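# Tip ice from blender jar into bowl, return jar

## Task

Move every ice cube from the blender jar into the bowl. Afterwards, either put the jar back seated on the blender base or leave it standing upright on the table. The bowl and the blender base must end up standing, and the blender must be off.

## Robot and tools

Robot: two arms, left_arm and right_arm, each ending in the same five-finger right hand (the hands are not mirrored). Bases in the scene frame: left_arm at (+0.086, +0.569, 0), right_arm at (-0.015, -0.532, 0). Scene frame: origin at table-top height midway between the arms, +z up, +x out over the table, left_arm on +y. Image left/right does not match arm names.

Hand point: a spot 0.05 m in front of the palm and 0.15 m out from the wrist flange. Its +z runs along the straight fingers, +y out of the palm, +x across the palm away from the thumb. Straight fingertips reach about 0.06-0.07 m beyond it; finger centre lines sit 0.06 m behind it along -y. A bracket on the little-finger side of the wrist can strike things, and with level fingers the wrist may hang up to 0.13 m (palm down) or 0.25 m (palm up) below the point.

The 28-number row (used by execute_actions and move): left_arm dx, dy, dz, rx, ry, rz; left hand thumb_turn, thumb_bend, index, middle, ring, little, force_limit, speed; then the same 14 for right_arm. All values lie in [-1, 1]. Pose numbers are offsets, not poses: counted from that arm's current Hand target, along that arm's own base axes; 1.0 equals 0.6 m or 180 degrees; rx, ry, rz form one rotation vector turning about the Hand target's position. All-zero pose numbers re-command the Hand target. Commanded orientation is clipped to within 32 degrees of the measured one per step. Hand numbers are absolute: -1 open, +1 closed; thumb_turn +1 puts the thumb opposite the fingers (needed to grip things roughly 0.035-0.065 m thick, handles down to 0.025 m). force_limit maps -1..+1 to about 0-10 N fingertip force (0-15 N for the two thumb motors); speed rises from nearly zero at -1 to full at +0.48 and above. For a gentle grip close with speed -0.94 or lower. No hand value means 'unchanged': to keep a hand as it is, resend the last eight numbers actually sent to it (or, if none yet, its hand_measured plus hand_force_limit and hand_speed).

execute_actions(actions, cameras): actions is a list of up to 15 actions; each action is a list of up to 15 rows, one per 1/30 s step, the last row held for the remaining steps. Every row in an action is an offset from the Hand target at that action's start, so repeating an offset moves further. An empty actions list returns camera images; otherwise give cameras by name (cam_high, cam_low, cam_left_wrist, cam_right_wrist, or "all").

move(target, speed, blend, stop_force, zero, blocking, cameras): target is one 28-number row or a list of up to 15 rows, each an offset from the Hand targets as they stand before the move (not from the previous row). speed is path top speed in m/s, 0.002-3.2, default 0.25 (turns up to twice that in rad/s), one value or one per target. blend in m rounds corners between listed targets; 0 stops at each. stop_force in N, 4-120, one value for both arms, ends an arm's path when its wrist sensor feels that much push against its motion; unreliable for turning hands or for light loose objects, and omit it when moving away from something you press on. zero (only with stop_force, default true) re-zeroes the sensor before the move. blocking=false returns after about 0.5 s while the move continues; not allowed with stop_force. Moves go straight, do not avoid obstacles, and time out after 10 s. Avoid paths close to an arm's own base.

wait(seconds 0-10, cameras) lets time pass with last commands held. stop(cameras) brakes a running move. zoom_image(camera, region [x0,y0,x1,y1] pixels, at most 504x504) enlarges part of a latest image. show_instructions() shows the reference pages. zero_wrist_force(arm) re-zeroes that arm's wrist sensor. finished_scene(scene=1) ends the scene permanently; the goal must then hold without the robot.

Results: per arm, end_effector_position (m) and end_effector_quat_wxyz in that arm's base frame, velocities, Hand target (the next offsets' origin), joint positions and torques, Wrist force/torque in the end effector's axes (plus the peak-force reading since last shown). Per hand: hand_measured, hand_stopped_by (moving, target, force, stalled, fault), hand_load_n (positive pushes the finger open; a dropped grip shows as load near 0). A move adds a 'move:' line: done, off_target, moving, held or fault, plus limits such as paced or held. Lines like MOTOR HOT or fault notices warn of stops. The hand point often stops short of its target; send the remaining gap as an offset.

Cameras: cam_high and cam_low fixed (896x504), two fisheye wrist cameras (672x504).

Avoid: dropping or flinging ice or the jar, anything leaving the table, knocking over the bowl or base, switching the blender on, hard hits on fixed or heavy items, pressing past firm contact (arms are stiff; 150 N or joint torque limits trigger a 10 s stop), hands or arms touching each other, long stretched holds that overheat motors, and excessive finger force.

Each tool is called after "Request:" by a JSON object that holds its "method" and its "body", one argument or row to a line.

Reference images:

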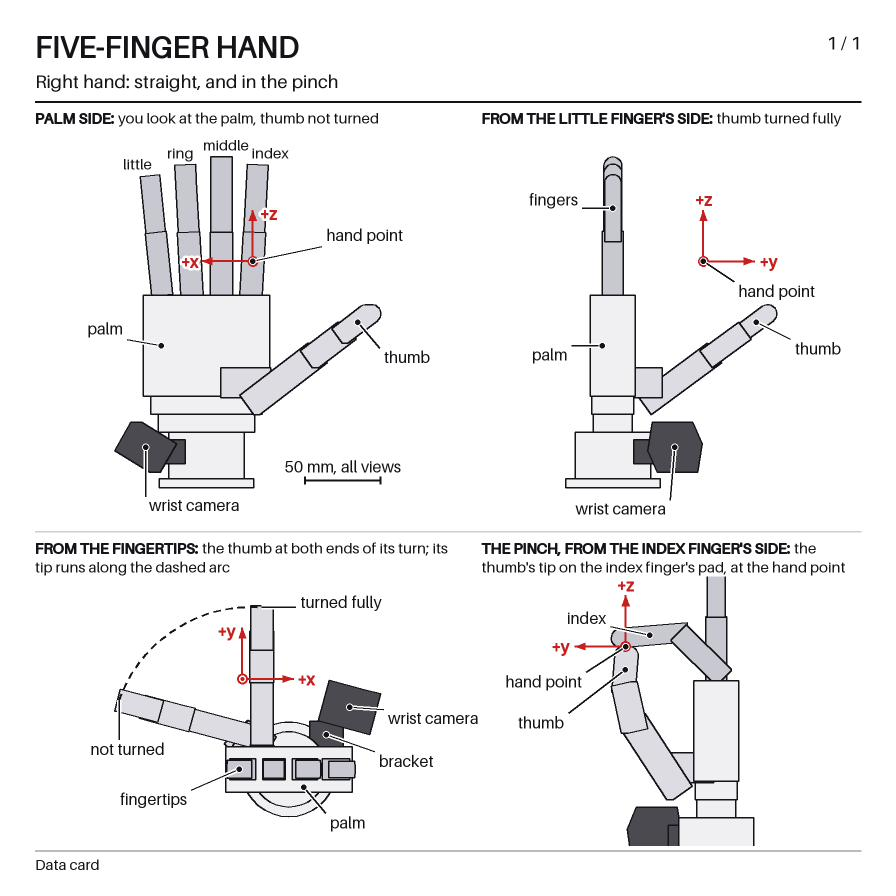

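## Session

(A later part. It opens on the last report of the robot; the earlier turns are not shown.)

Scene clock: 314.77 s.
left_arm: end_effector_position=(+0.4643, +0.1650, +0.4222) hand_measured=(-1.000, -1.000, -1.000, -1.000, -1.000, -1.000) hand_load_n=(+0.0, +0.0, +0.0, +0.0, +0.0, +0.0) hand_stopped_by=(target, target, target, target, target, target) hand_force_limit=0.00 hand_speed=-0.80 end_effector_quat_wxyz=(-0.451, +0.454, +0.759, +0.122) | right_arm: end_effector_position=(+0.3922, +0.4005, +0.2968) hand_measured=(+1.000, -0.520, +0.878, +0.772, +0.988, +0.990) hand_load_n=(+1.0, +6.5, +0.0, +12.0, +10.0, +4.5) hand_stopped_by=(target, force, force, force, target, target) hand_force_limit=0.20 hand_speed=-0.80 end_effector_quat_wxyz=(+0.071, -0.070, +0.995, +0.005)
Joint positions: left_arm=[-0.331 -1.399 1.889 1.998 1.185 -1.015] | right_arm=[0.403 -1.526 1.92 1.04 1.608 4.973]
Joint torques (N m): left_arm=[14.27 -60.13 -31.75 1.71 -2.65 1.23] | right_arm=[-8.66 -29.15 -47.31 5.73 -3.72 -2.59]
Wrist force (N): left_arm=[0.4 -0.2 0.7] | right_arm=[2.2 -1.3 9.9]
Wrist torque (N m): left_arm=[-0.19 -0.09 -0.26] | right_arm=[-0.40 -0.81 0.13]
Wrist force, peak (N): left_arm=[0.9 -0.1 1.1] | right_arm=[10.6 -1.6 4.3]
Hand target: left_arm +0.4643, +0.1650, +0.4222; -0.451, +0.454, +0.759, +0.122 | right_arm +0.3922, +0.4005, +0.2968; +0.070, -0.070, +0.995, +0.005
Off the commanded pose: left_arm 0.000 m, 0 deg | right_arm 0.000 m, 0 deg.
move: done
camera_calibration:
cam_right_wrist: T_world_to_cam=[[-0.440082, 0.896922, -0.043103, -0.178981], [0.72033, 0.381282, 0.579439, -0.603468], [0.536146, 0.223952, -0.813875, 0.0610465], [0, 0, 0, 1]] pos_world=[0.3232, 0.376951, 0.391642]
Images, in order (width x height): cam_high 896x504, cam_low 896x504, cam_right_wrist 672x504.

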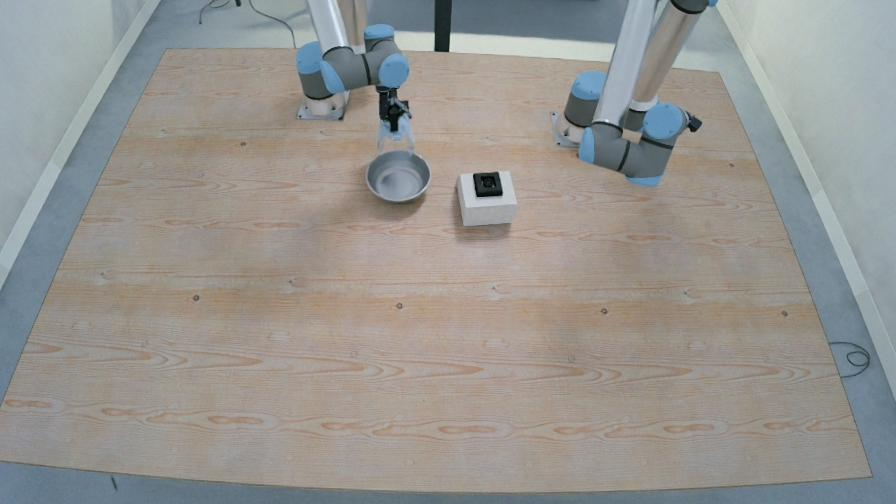

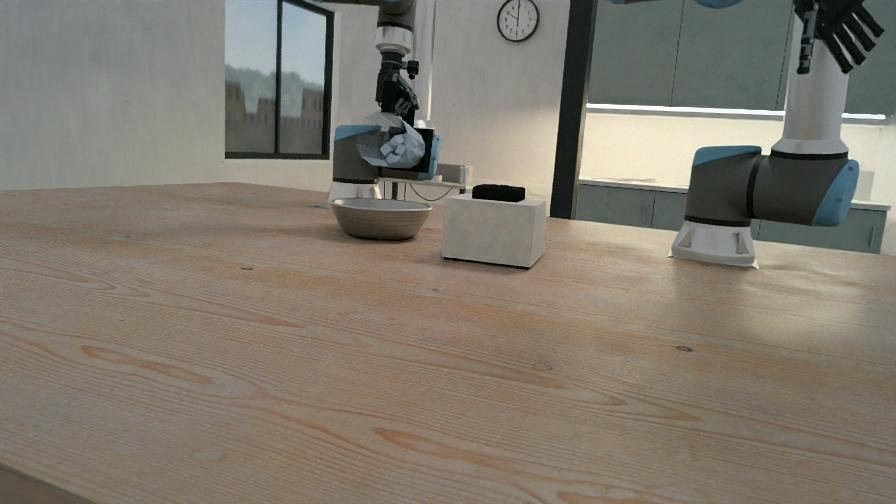

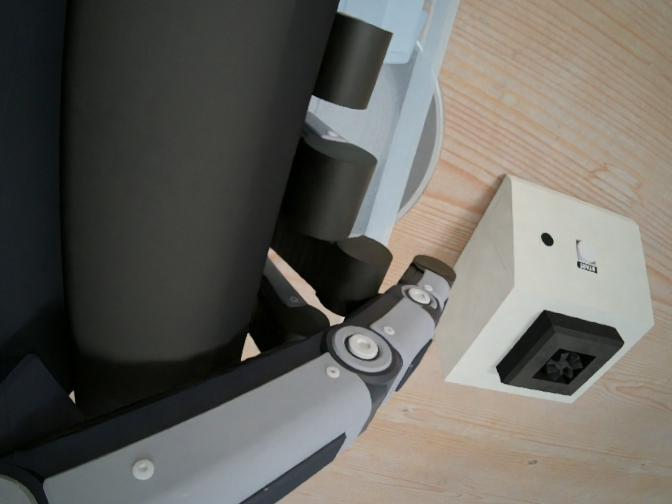

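Request:
{"method": "move", "body": {
  "target": [
    [0,0,0,0,0,0,-1,-1,-1,-1,-1,-1,0,-0.8,0,0,-0.01,-0.0139,0.099,0,1,1,0.99,0.99,0.99,0.99,0.2,-0.8],
    [0,0,0,0,0,0,-1,-1,-1,-1,-1,-1,0,-0.8,0.025,0.0035,-0.02,-0.0217,0.154,0,1,1,0.99,0.99,0.99,0.99,0.2,-0.8]
  ],
  "speed": 0.08,
  "blend": 0.01,
  "cameras": ["cam_high","cam_low","cam_right_wrist"]
}}

Request:
{"method": "zoom_image", "body": {
  "camera": "cam_high",
  "region": [340, 80, 460, 220]
}}

Request:
{"method": "zoom_image", "body": {
  "camera": "cam_low",
  "region": [310, 70, 470, 250]
}}

Scene clock: 344.47 s.
left_arm: end_effector_position=(+0.4643, +0.1650, +0.4222) hand_measured=(-1.000, -1.000, -1.000, -1.000, -1.000, -1.000) hand_load_n=(+0.0, +0.0, +0.0, +0.0, +0.0, +0.0) hand_stopped_by=(target, target, target, target, target, target) hand_force_limit=0.00 hand_speed=-0.80 end_effector_quat_wxyz=(-0.451, +0.454, +0.759, +0.122) | right_arm: end_effector_position=(+0.4072, +0.4026, +0.2848) hand_measured=(+1.000, -0.520, +0.878, +0.772, +0.990, +0.990) hand_load_n=(+0.5, +6.0, +0.5, +11.5, +5.0, +12.0) hand_stopped_by=(target, force, force, force, target, target) hand_force_limit=0.20 hand_speed=-0.80 end_effector_quat_wxyz=(-0.172, -0.069, +0.983, -0.012)
Joint positions: left_arm=[-0.331 -1.399 1.889 1.998 1.185 -1.015] | right_arm=[0.337 -1.287 1.764 1.435 1.504 4.898]
Joint torques (N m): left_arm=[12.67 -58.27 -31.55 1.7 -2.39 1.38] | right_arm=[-8.85 -45.01 -42.55 7.66 -4.18 -2.87]
Wrist force (N): left_arm=[0.4 -0.1 0.9] | right_arm=[-2.1 -1.6 8.5]
Wrist torque (N m): left_arm=[-0.18 -0.11 -0.26] | right_arm=[-0.37 -0.71 -0.02]
Wrist force, peak (N): left_arm=[0.7 0.1 1.1] | right_arm=[3.0 -1.1 10.5]
Hand target: left_arm +0.4643, +0.1650, +0.4222; -0.451, +0.454, +0.759, +0.122 | right_arm +0.4072, +0.4026, +0.2848; -0.172, -0.069, +0.983, -0.012
Off the commanded pose: left_arm 0.000 m, 0 deg | right_arm 0.000 m, 0 deg.
move: done
camera_calibration:
cam_right_wrist: T_world_to_cam=[[-0.42416, 0.899155, 0.107746, -0.22516], [0.900822, 0.40674, 0.151929, -0.570136], [0.092783, 0.161502, -0.982501, 0.296539], [0, 0, 0, 1]] pos_world=[0.390574, 0.386459, 0.40223]
Images, in order (width x height): cam_high 896x504, cam_low 896x504, cam_right_wrist 672x504.

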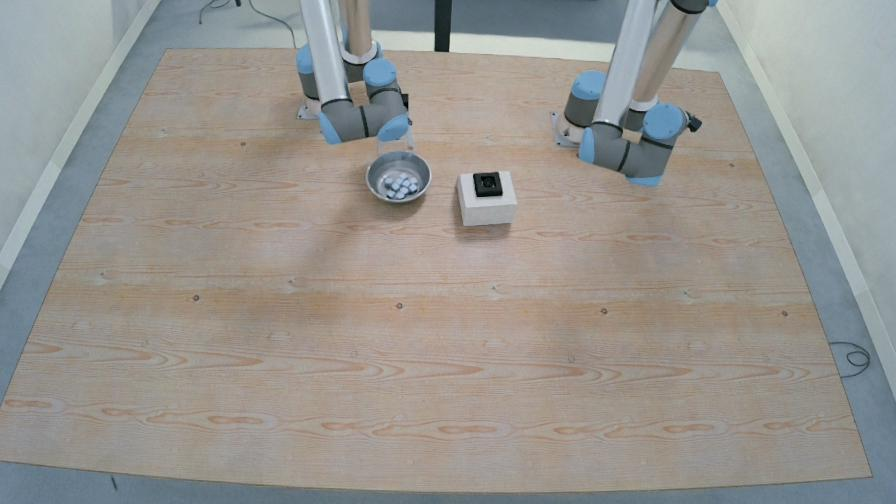

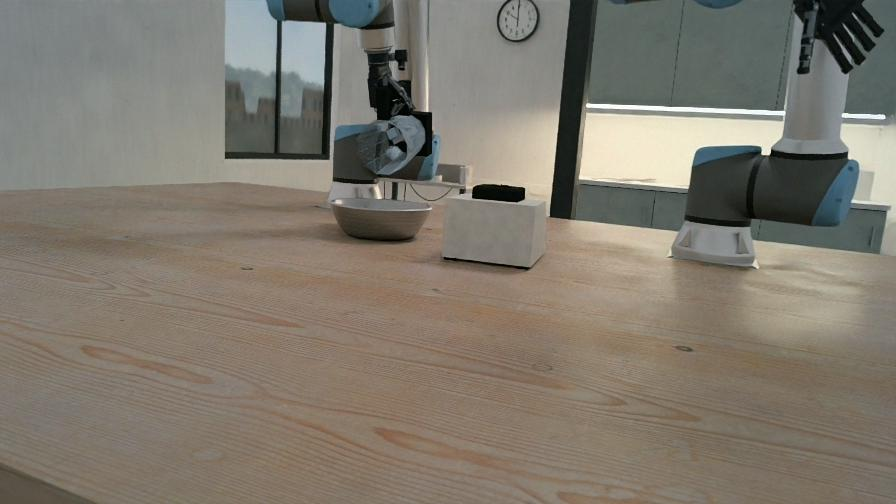

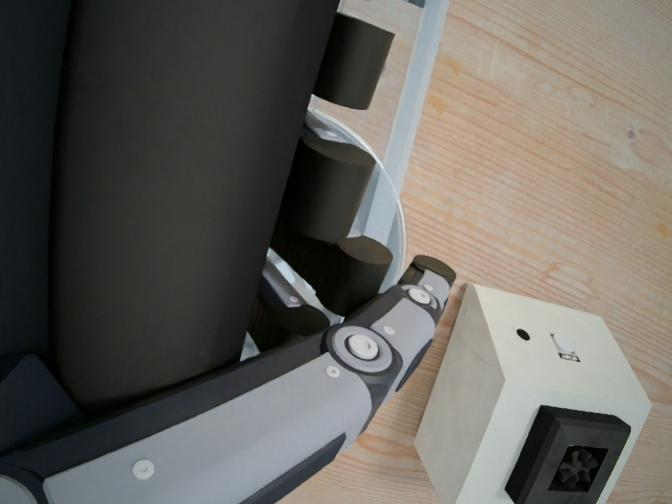

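Scaled by 3.600 from the camera's 896x504 image, which has a finer 1280x720 frame.

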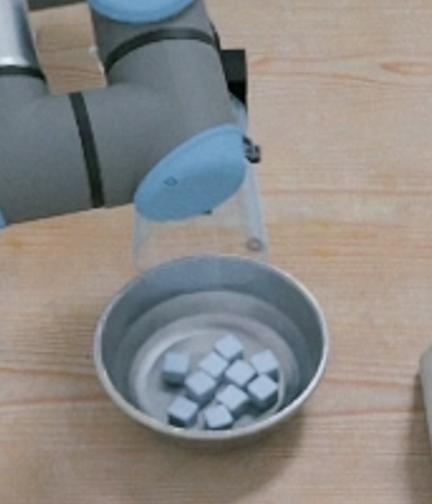

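Scaled by 2.800 from the camera's 896x504 image, which has a finer 1280x720 frame.

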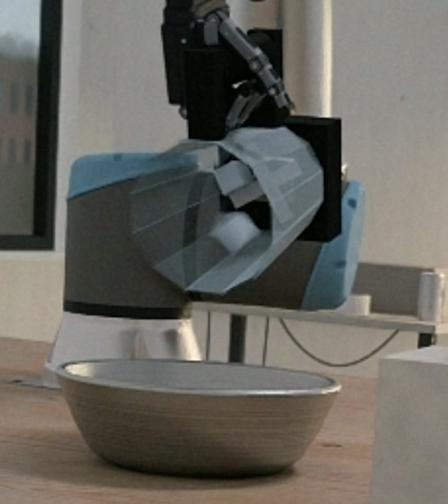

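Request:
{"method": "move", "body": {
  "target": [0,0,0,0,0,0,-1,-1,-1,-1,-1,-1,0,-0.8,0.066,0.009,-0.015,-0.0193,0.1375,0,1,1,0.99,0.99,0.99,0.99,0.2,-0.8],
  "speed": 0.12,
  "cameras": ["cam_high","cam_low","cam_right_wrist"]
}}

Request:
{"method": "zoom_image", "body": {
  "camera": "cam_high",
  "region": [340, 80, 460, 220]
}}

Request:
{"method": "zoom_image", "body": {
  "camera": "cam_low",
  "region": [310, 70, 470, 250]
}}

Scene clock: 350.13 s.
left_arm: end_effector_position=(+0.4643, +0.1650, +0.4222) hand_measured=(-1.000, -1.000, -1.000, -1.000, -1.000, -1.000) hand_load_n=(+0.0, +0.0, +0.0, +0.0, +0.0, +0.0) hand_stopped_by=(target, target, target, target, target, target) hand_force_limit=0.00 hand_speed=-0.80 end_effector_quat_wxyz=(-0.451, +0.454, +0.759, +0.122) | right_arm: end_effector_position=(+0.4468, +0.4080, +0.2758) hand_measured=(+1.000, -0.520, +0.878, +0.772, +0.990, +0.990) hand_load_n=(+0.5, +6.0, +0.0, +12.0, +5.0, +12.0) hand_stopped_by=(target, force, force, force, target, target) hand_force_limit=0.20 hand_speed=-0.80 end_effector_quat_wxyz=(-0.381, -0.065, +0.922, -0.027)
Joint positions: left_arm=[-0.331 -1.399 1.889 1.998 1.185 -1.015] | right_arm=[0.297 -1.048 1.618 1.777 1.46 4.824]
Joint torques (N m): left_arm=[12.89 -59.06 -31.99 1.62 -2.53 1.39] | right_arm=[-7.76 -65.89 -40.05 7.04 -4 -2.64]
Wrist force (N): left_arm=[0.8 -0.1 1.0] | right_arm=[-4.7 -1.8 6.3]
Wrist torque (N m): left_arm=[-0.19 -0.17 -0.24] | right_arm=[-0.31 -0.62 -0.08]
Wrist force, peak (N): left_arm=[0.8 0.0 1.2] | right_arm=[-2.4 -1.1 8.7]
Hand target: left_arm +0.4643, +0.1650, +0.4222; -0.451, +0.454, +0.759, +0.122 | right_arm +0.4468, +0.4080, +0.2758; -0.381, -0.065, +0.922, -0.027
Off the commanded pose: left_arm 0.000 m, 0 deg | right_arm 0.000 m, 0 deg.
move: done
camera_calibration:
cam_right_wrist: T_world_to_cam=[[-0.351703, 0.909327, 0.222329, -0.280372], [0.876432, 0.403304, -0.263084, -0.479832], [-0.328896, 0.102329, -0.938806, 0.483558], [0, 0, 0, 1]] pos_world=[0.480972, 0.398985, 0.390065]
Images, in order (width x height): cam_high 896x504, cam_low 896x504, cam_right_wrist 672x504.

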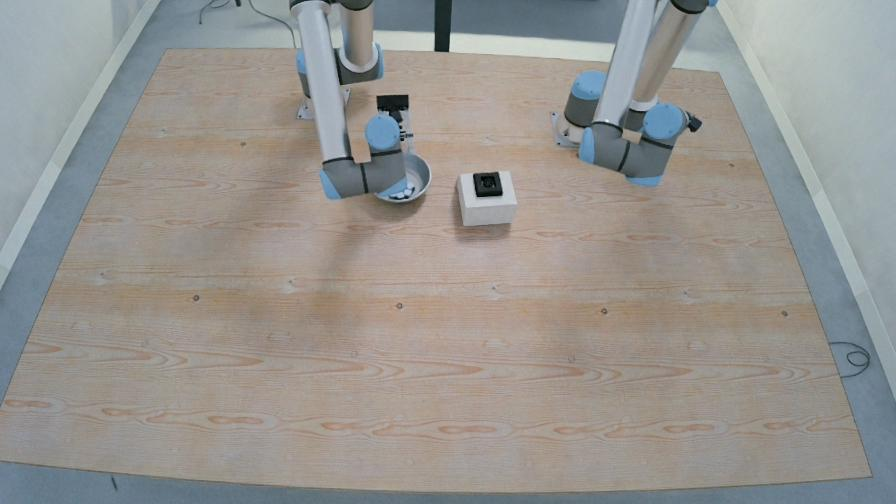

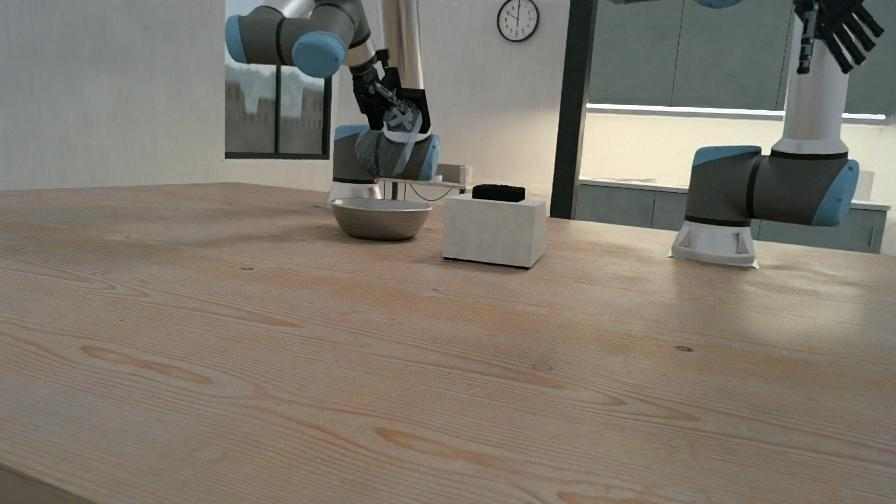

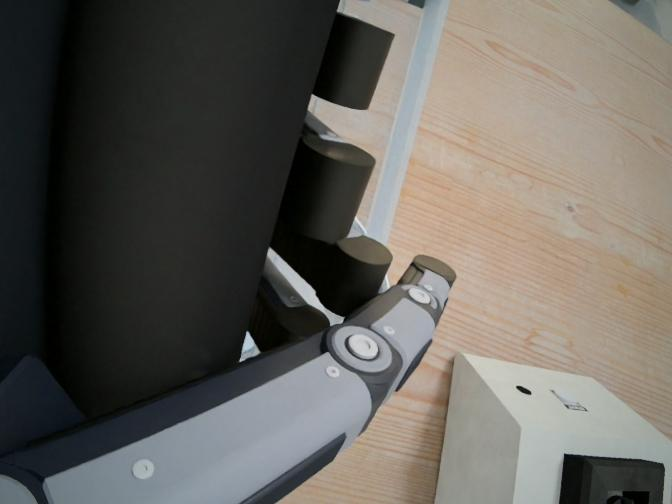

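Scaled by 3.600 from the camera's 896x504 image, which has a finer 1280x720 frame.

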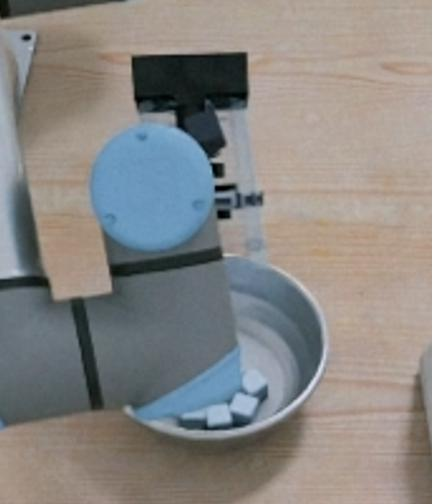

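Scaled by 2.800 from the camera's 896x504 image, which has a finer 1280x720 frame.

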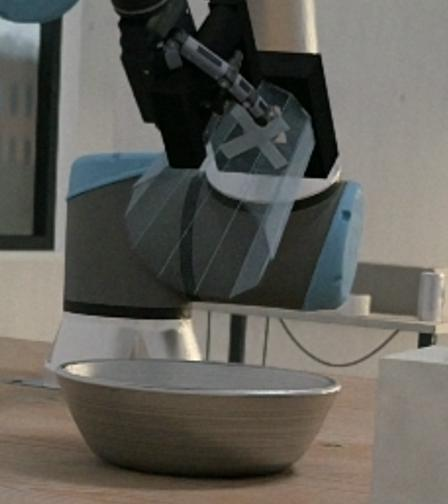

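Request:
{"method": "zoom_image", "body": {
  "camera": "cam_low",
  "region": [345, 80, 445, 190]
}}

Request:
{"method": "zoom_image", "body": {
  "camera": "cam_right_wrist",
  "region": [200, 200, 460, 400]
}}

Scaled by 4.582 from the camera's 896x504 image, which has a finer 1280x720 frame.

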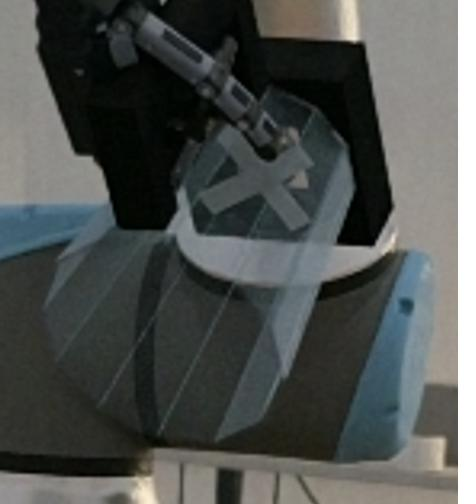

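Scaled by 1.938 from the camera's 672x504 image, which has a finer 960x720 frame.

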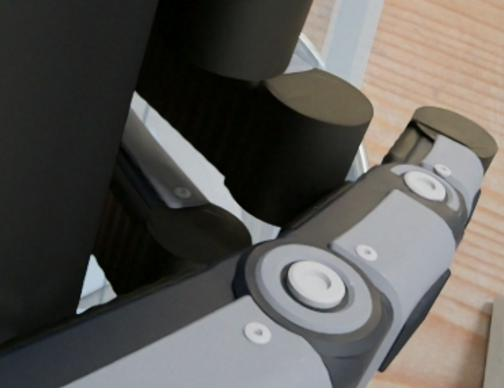

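Request:
{"method": "move", "body": {
  "target": [0,0,0,0,0,0,-1,-1,-1,-1,-1,-1,0,-0.8,0.06,0,0.22,0.0749,-0.5336,0,1,1,0.99,0.99,0.99,0.99,0.2,-0.8],
  "speed": 0.16,
  "cameras": ["cam_high","cam_low","cam_right_wrist"]
}}

Request:
{"method": "zoom_image", "body": {
  "camera": "cam_high",
  "region": [340, 80, 460, 220]
}}

Request:
{"method": "zoom_image", "body": {
  "camera": "cam_low",
  "region": [310, 10, 470, 250]
}}

Scene clock: 377.17 s.
left_arm: end_effector_position=(+0.4643, +0.1650, +0.4222) hand_measured=(-1.000, -1.000, -1.000, -1.000, -1.000, -1.000) hand_load_n=(+0.0, +0.0, +0.0, +0.0, +0.0, +0.0) hand_stopped_by=(target, target, target, target, target, target) hand_force_limit=0.00 hand_speed=-0.80 end_effector_quat_wxyz=(-0.451, +0.454, +0.759, +0.122) | right_arm: end_effector_position=(+0.4828, +0.4080, +0.4078) hand_measured=(+1.000, -0.520, +0.878, +0.772, +0.990, +0.990) hand_load_n=(+1.0, +6.5, +1.5, +12.0, +6.5, +0.5) hand_stopped_by=(target, force, force, force, target, target) hand_force_limit=0.20 hand_speed=-0.80 end_effector_quat_wxyz=(+0.438, -0.063, +0.896, +0.030)
Joint positions: left_arm=[-0.331 -1.399 1.889 1.998 1.185 -1.015] | right_arm=[0.44 -1.741 1.996 0.429 1.807 4.9]
Joint torques (N m): left_arm=[10.84 -58.26 -33.17 1.57 -2.36 0.99] | right_arm=[9.86 -48.88 -38.3 -1.75 4.3 -2.38]
Wrist force (N): left_arm=[0.1 0.0 0.5] | right_arm=[8.1 -1.2 4.9]
Wrist torque (N m): left_arm=[-0.14 -0.04 -0.28] | right_arm=[-0.30 -0.59 0.31]
Wrist force, peak (N): left_arm=[0.3 0.1 1.2] | right_arm=[8.5 -0.9 4.4]
Hand target: left_arm +0.4643, +0.1650, +0.4222; -0.451, +0.454, +0.759, +0.122 | right_arm +0.4828, +0.4080, +0.4078; +0.438, -0.063, +0.896, +0.030
Off the commanded pose: left_arm 0.000 m, 0 deg | right_arm 0.000 m, 0 deg.
move: done
camera_calibration:
cam_right_wrist: T_world_to_cam=[[-0.323862, 0.913218, -0.247279, -0.120657], [0.109066, 0.295659, 0.949047, -0.55656], [0.939797, 0.28039, -0.195354, -0.369001], [0, 0, 0, 1]] pos_world=[0.368411, 0.378203, 0.42628]
Images, in order (width x height): cam_high 896x504, cam_low 896x504, cam_right_wrist 672x504.

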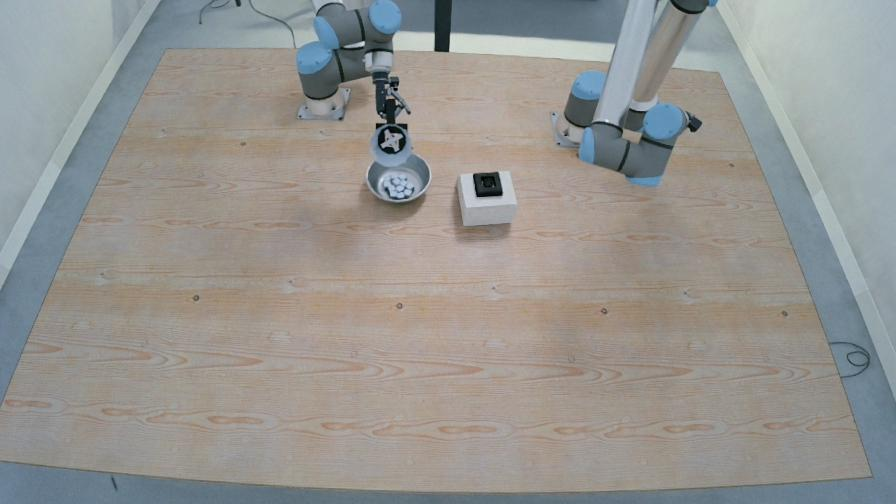

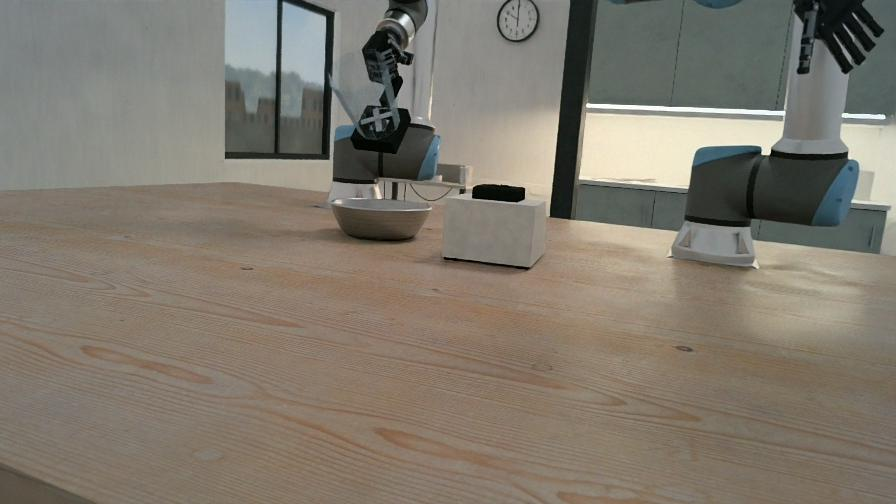

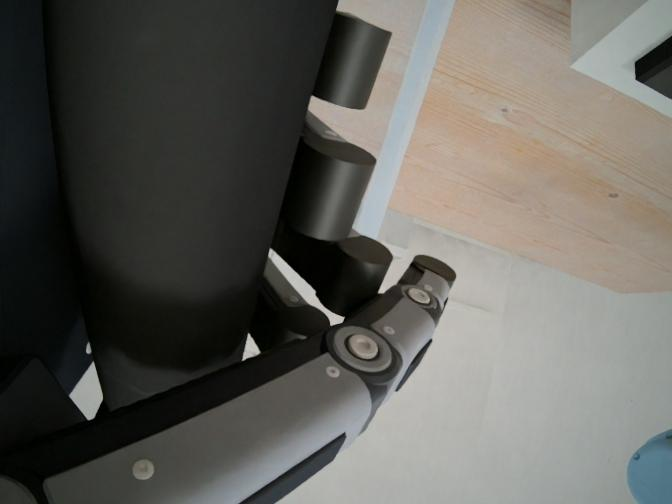

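Scaled by 3.600 from the camera's 896x504 image, which has a finer 1280x720 frame.

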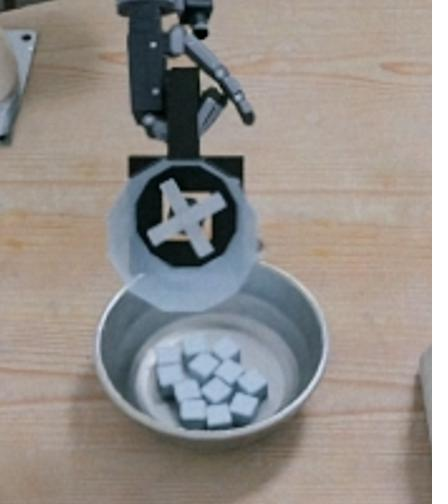

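Scaled by 2.100 from the camera's 896x504 image, which has a finer 1280x720 frame.

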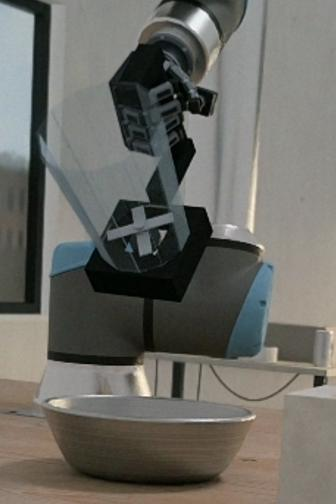

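Request:
{"method": "move", "body": {
  "target": [0,0,0,0,0,0,-1,-1,-1,-1,-1,-1,0,-0.8,0.63,0.0225,-0.13,0.0638,-0.2022,0.1016,1,1,0.99,0.99,0.99,0.99,0.2,-0.8],
  "speed": 0.2,
  "cameras": ["cam_high","cam_low","cam_right_wrist"]
}}

Request:
{"method": "zoom_image", "body": {
  "camera": "cam_low",
  "region": [150, 0, 450, 280]
}}

Scene clock: 391.43 s.
left_arm: end_effector_position=(+0.4643, +0.1650, +0.4222) hand_measured=(-1.000, -1.000, -1.000, -1.000, -1.000, -1.000) hand_load_n=(+0.0, +0.0, +0.0, +0.0, +0.0, +0.0) hand_stopped_by=(target, target, target, target, target, target) hand_force_limit=0.00 hand_speed=-0.80 end_effector_quat_wxyz=(-0.451, +0.454, +0.759, +0.122) | right_arm: end_effector_position=(+0.8607, +0.4215, +0.3298) hand_measured=(+1.000, -0.520, +0.878, +0.772, +0.990, +0.990) hand_load_n=(+0.5, +6.0, +2.0, +12.0, +4.0, +0.0) hand_stopped_by=(target, force, force, force, target, target) hand_force_limit=0.20 hand_speed=-0.80 end_effector_quat_wxyz=(+0.688, -0.165, +0.687, +0.165)
Joint positions: left_arm=[-0.331 -1.399 1.889 1.998 1.185 -1.015] | right_arm=[0.11 -1.218 1.85 -0.633 1.21 4.713]
Joint torques (N m): left_arm=[13 -59.77 -33.38 1.71 -2.19 1.09] | right_arm=[-7.49 -57.02 -48.47 -4.95 -3.48 3.42]
Wrist force (N): left_arm=[0.5 0.0 0.8] | right_arm=[10.4 -1.9 -0.8]
Wrist torque (N m): left_arm=[-0.16 -0.11 -0.26] | right_arm=[-0.26 -0.22 0.18]
Wrist force, peak (N): left_arm=[0.3 0.4 1.3] | right_arm=[11.1 -2.7 1.2]
Hand target: left_arm +0.4643, +0.1650, +0.4222; -0.451, +0.454, +0.759, +0.122 | right_arm +0.8608, +0.4215, +0.3298; +0.688, -0.165, +0.687, +0.165
Off the commanded pose: left_arm 0.000 m, 0 deg | right_arm 0.000 m, 0 deg.
move: done
camera_calibration:
cam_right_wrist: T_world_to_cam=[[-0.431312, 0.845864, -0.313821, 0.113038], [-0.541796, 0.0352943, 0.839769, 0.178183], [0.721406, 0.53223, 0.443063, -0.871891], [0, 0, 0, 1]] pos_world=[0.774281, 0.362142, 0.272144]
Images, in order (width x height): cam_high 896x504, cam_low 896x504, cam_right_wrist 672x504.

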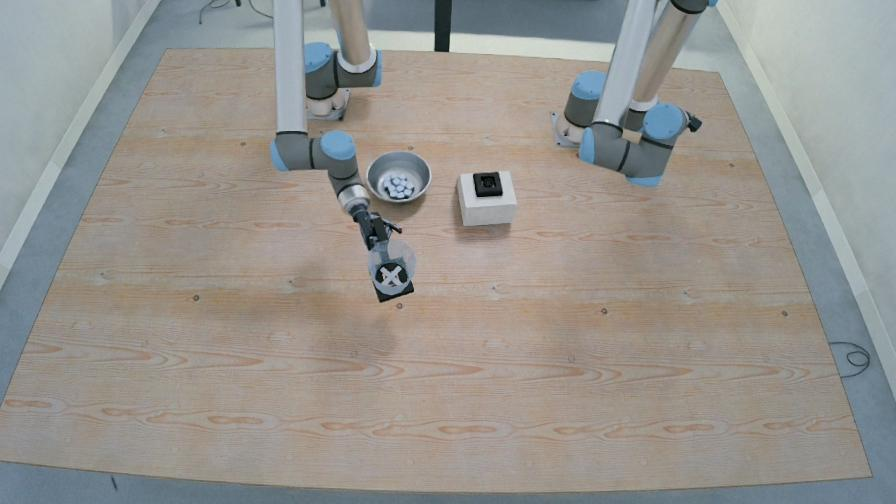

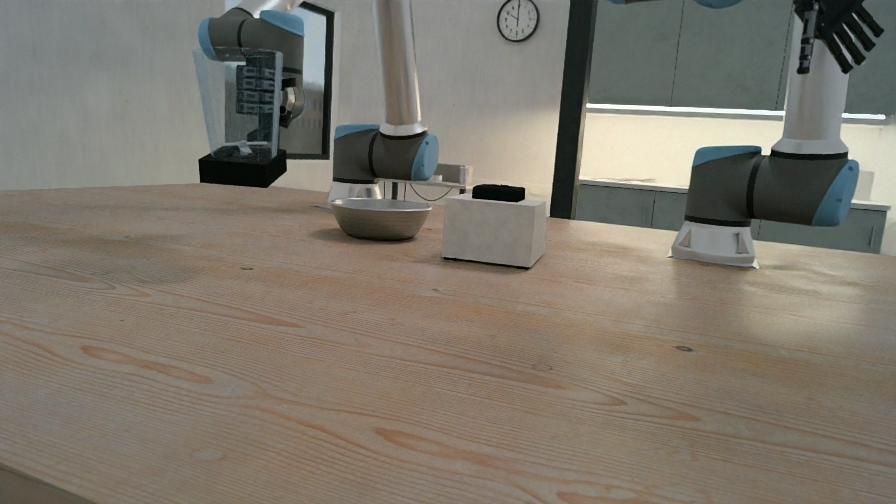

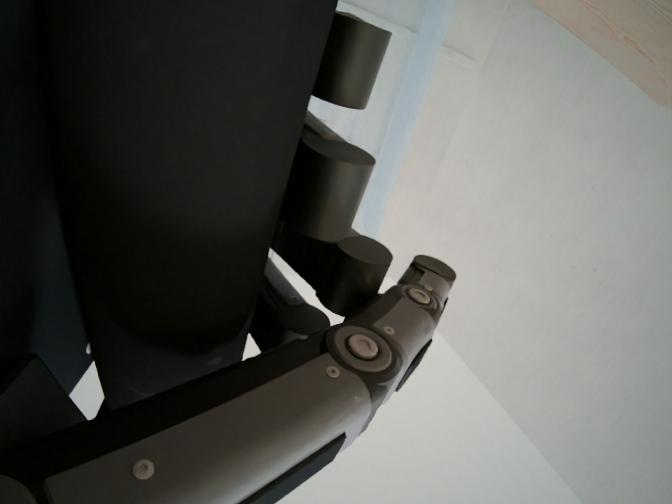

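Scaled by 1.680 from the camera's 896x504 image, which has a finer 1280x720 frame.

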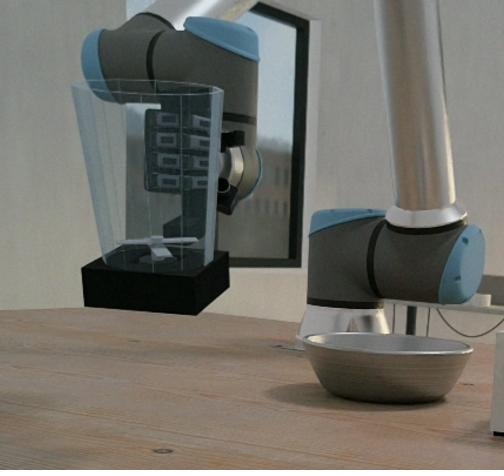

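Request:
{"method": "zoom_image", "body": {
  "camera": "cam_low",
  "region": [180, 30, 320, 210]
}}

Request:
{"method": "zoom_image", "body": {
  "camera": "cam_high",
  "region": [340, 200, 440, 320]
}}

Scaled by 2.800 from the camera's 896x504 image, which has a finer 1280x720 frame.

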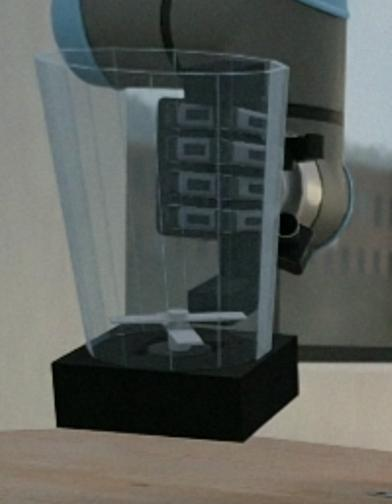

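Scaled by 4.200 from the camera's 896x504 image, which has a finer 1280x720 frame.

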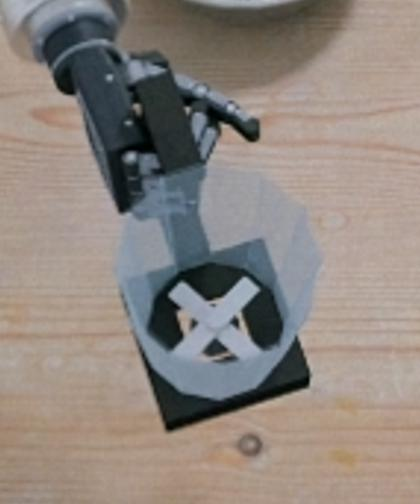

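Request:
{"method": "move", "body": {
  "target": [0,0,0,0,0,0,-1,-1,-1,-1,-1,-1,0,-0.8,0,0,-0.17,-0.0022,-0.0323,0,1,1,0.99,0.99,0.99,0.99,0.2,-0.8],
  "speed": 0.12,
  "cameras": ["cam_high","cam_low"]
}}

Request:
{"method": "zoom_image", "body": {
  "camera": "cam_low",
  "region": [150, 50, 330, 270]
}}

Scene clock: 430.73 s.
left_arm: end_effector_position=(+0.4643, +0.1650, +0.4222) hand_measured=(-1.000, -1.000, -1.000, -1.000, -1.000, -1.000) hand_load_n=(+0.0, +0.0, +0.0, +0.0, +0.0, +0.0) hand_stopped_by=(target, target, target, target, target, target) hand_force_limit=0.00 hand_speed=-0.80 end_effector_quat_wxyz=(-0.451, +0.454, +0.759, +0.122) | right_arm: end_effector_position=(+0.8608, +0.4215, +0.2278) hand_measured=(+1.000, -0.520, +0.878, +0.772, +0.990, +0.990) hand_load_n=(+0.5, +6.5, +7.5, +12.0, +0.0, -1.5) hand_stopped_by=(target, force, force, force, target, target) hand_force_limit=0.20 hand_speed=-0.80 end_effector_quat_wxyz=(+0.722, -0.175, +0.652, +0.154)
Joint positions: left_arm=[-0.331 -1.399 1.889 1.998 1.185 -1.015] | right_arm=[0.108 -1.086 1.929 -0.939 1.208 4.694]
Joint torques (N m): left_arm=[12.1 -58.35 -33.9 1.62 -2.35 1.1] | right_arm=[5.26 -65.86 -29.97 -6 -2.62 -2.21]
Wrist force (N): left_arm=[0.2 0.4 0.5] | right_arm=[10.3 -1.4 -2.0]
Wrist torque (N m): left_arm=[-0.09 -0.06 -0.25] | right_arm=[-0.23 -0.17 0.34]
Wrist force, peak (N): left_arm=[0.2 0.2 1.4] | right_arm=[13.3 -1.1 -2.9]
Hand target: left_arm +0.4643, +0.1650, +0.4222; -0.451, +0.454, +0.759, +0.122 | right_arm +0.8608, +0.4215, +0.2278; +0.722, -0.175, +0.652, +0.154
Off the commanded pose: left_arm 0.000 m, 0 deg | right_arm 0.000 m, 0 deg.
move: done
Images, in order (width x height): cam_high 896x504, cam_low 896x504.

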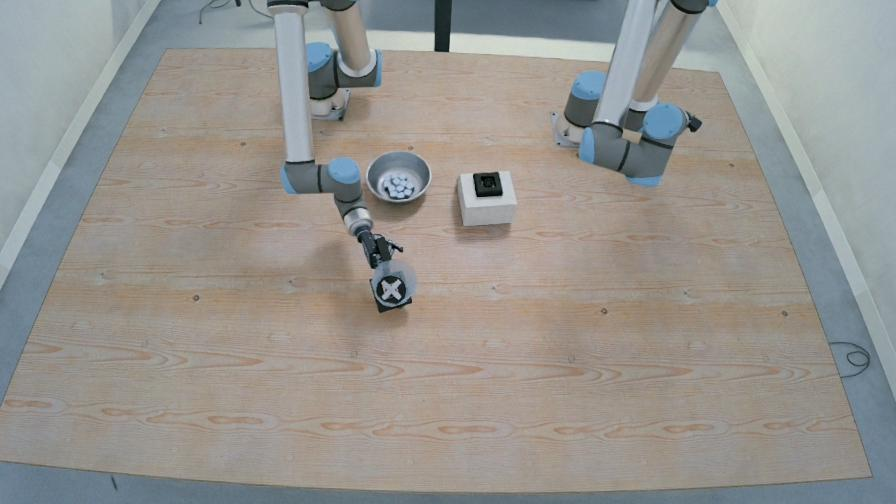

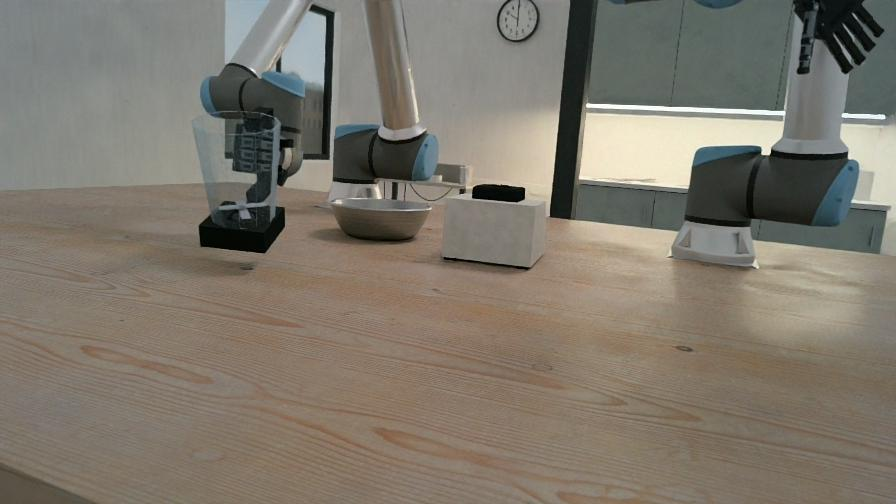

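Scaled by 2.291 from the camera's 896x504 image, which has a finer 1280x720 frame.

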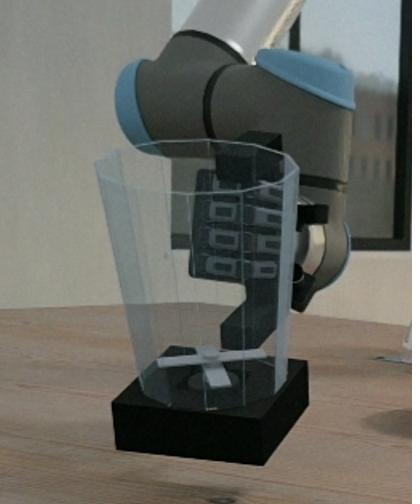

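Request:
{"method": "move", "body": {
  "target": [0,0,0,0,0,0,-1,-1,-1,-1,-1,-1,0,-0.8,0,0,-0.13,0,0,0,1,1,0.99,0.99,0.99,0.99,0.2,-0.8],
  "speed": 0.025,
  "stop_force": 4,
  "cameras": ["cam_high","cam_low"]
}}

Request:
{"method": "zoom_image", "body": {
  "camera": "cam_low",
  "region": [150, 70, 350, 290]
}}

Scene clock: 437.00 s.
left_arm: end_effector_position=(+0.4643, +0.1650, +0.4222) hand_measured=(-1.000, -1.000, -1.000, -1.000, -1.000, -1.000) hand_load_n=(+0.0, +0.0, +0.0, +0.0, +0.0, +0.0) hand_stopped_by=(target, target, target, target, target, target) hand_force_limit=0.00 hand_speed=-0.80 end_effector_quat_wxyz=(-0.451, +0.454, +0.759, +0.122) | right_arm: end_effector_position=(+0.8608, +0.4215, +0.1936) hand_measured=(+1.000, -0.520, +0.878, +0.772, +0.990, +0.990) hand_load_n=(+1.0, +6.5, +4.0, +12.0, +1.0, -1.0) hand_stopped_by=(target, force, force, force, target, target) hand_force_limit=0.20 hand_speed=-0.80 end_effector_quat_wxyz=(+0.722, -0.175, +0.652, +0.154)
Joint positions: left_arm=[-0.331 -1.399 1.889 1.998 1.185 -1.015] | right_arm=[0.109 -1.04 1.94 -0.995 1.208 4.694]
Joint torques (N m): left_arm=[11.06 -58.77 -34.52 1.59 -2.12 1.04] | right_arm=[2.14 -103.32 -39.57 -2.06 1.88 -2.41]
Wrist force (N): left_arm=[0.1 -0.5 0.8] | right_arm=[10.1 -1.3 -1.5]
Wrist torque (N m): left_arm=[-0.24 -0.06 -0.29] | right_arm=[-0.20 -0.33 0.36]
Wrist force, peak (N): left_arm=[0.8 0.0 1.1] | right_arm=[10.7 -1.7 -1.6]
Hand target: left_arm +0.4643, +0.1650, +0.4222; -0.451, +0.454, +0.759, +0.122 | right_arm +0.8608, +0.4215, +0.1936; +0.722, -0.175, +0.652, +0.154 (not the last commanded pose)
Off the commanded pose: left_arm 0.000 m, 0 deg | right_arm 0.044 m, 0 deg.
move: contact (right_arm)
Images, in order (width x height): cam_high 896x504, cam_low 896x504.

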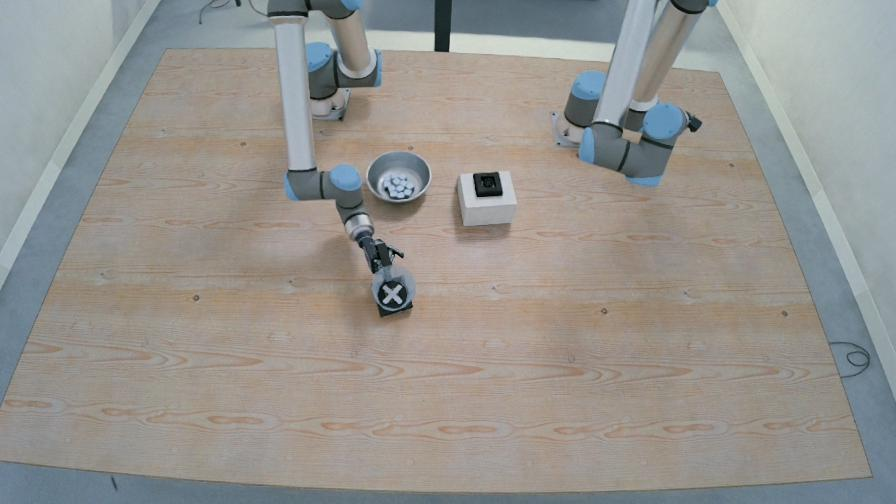

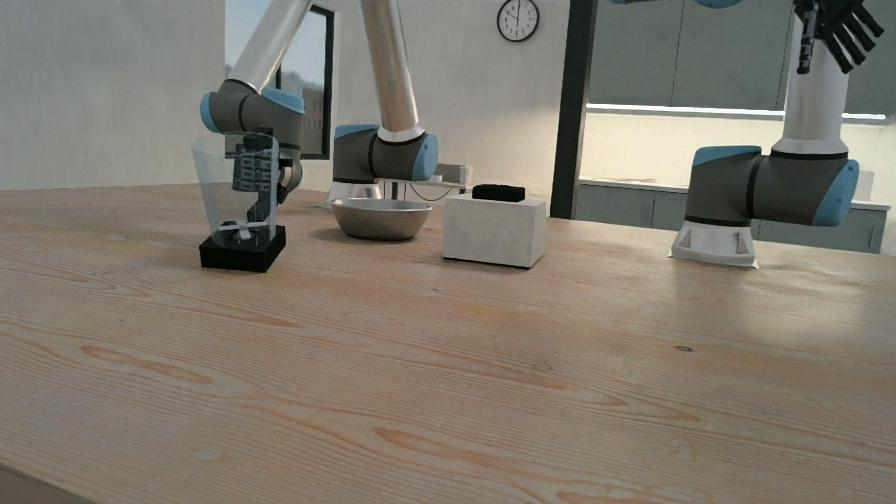

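Scaled by 2.291 from the camera's 896x504 image, which has a finer 1280x720 frame.

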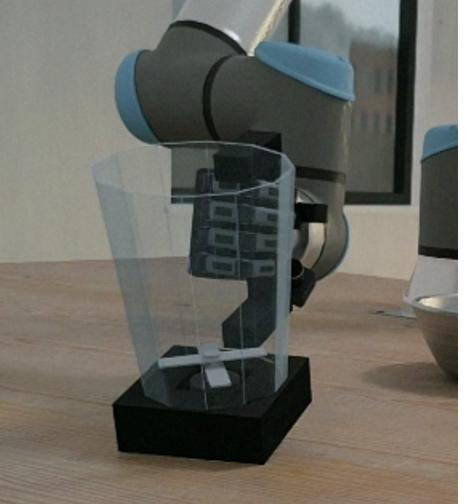

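Request:
{"method": "move", "body": {
  "target": [0,0,0,0,0,0,-1,-1,-1,-1,-1,-1,0,-0.8,0,0,0,0,0,0,1,1,0.99,0.6,0.5,0.3,0.2,-0.8],
  "cameras": ["cam_low"]
}}

Request:
{"method": "zoom_image", "body": {
  "camera": "cam_low",
  "region": [150, 70, 350, 290]
}}

Scene clock: 444.37 s.
left_arm: end_effector_position=(+0.4643, +0.1650, +0.4222) hand_measured=(-1.000, -1.000, -1.000, -1.000, -1.000, -1.000) hand_load_n=(+0.0, +0.0, +0.0, +0.0, +0.0, +0.0) hand_stopped_by=(target, target, target, target, target, target) hand_force_limit=0.00 hand_speed=-0.80 end_effector_quat_wxyz=(-0.451, +0.454, +0.759, +0.122) | right_arm: end_effector_position=(+0.8608, +0.4215, +0.1936) hand_measured=(+1.000, -0.518, +0.878, +0.600, +0.500, +0.300) hand_load_n=(-0.5, +0.0, +10.5, +0.0, +0.0, -4.0) hand_stopped_by=(target, force, force, target, target, target) hand_force_limit=0.20 hand_speed=-0.80 end_effector_quat_wxyz=(+0.722, -0.175, +0.652, +0.154)
Joint positions: left_arm=[-0.331 -1.399 1.889 1.998 1.185 -1.015] | right_arm=[0.109 -1.04 1.94 -0.995 1.208 4.694]
Joint torques (N m): left_arm=[12.47 -57.97 -34.44 1.69 -2.39 0.71] | right_arm=[1.07 -100.61 -39.6 -3.28 1.94 -1.2]
Wrist force (N): left_arm=[0.1 -0.3 0.7] | right_arm=[9.9 -1.6 -1.8]
Wrist torque (N m): left_arm=[-0.20 -0.04 -0.28] | right_arm=[-0.27 -0.08 0.38]
Wrist force, peak (N): left_arm=[0.7 0.0 1.3] | right_arm=[10.7 -1.9 -2.1]
Hand target: left_arm +0.4643, +0.1650, +0.4222; -0.451, +0.454, +0.759, +0.122 | right_arm +0.8608, +0.4215, +0.1936; +0.722, -0.175, +0.652, +0.154
Off the commanded pose: left_arm 0.000 m, 0 deg | right_arm 0.000 m, 0 deg.
move: done
Images, in order (width x height): cam_low 896x504.

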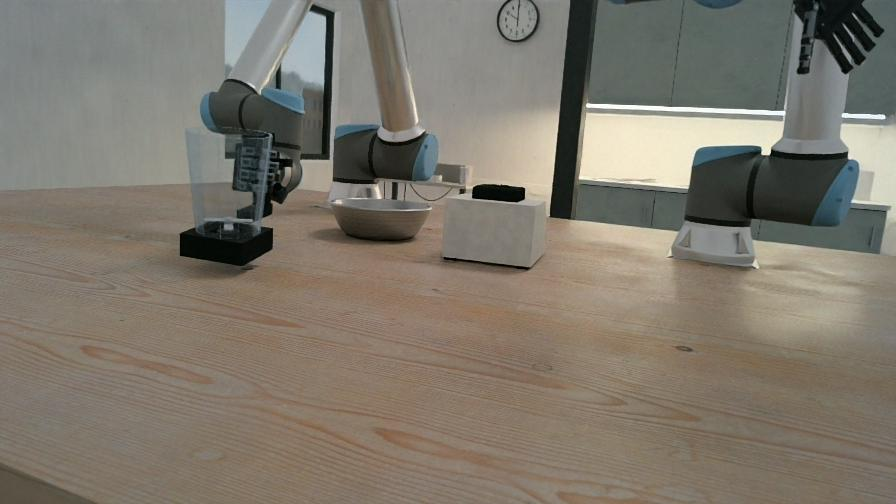

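Scaled by 2.291 from the camera's 896x504 image, which has a finer 1280x720 frame.

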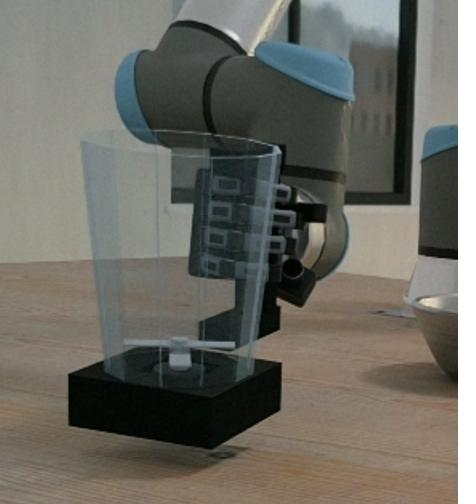

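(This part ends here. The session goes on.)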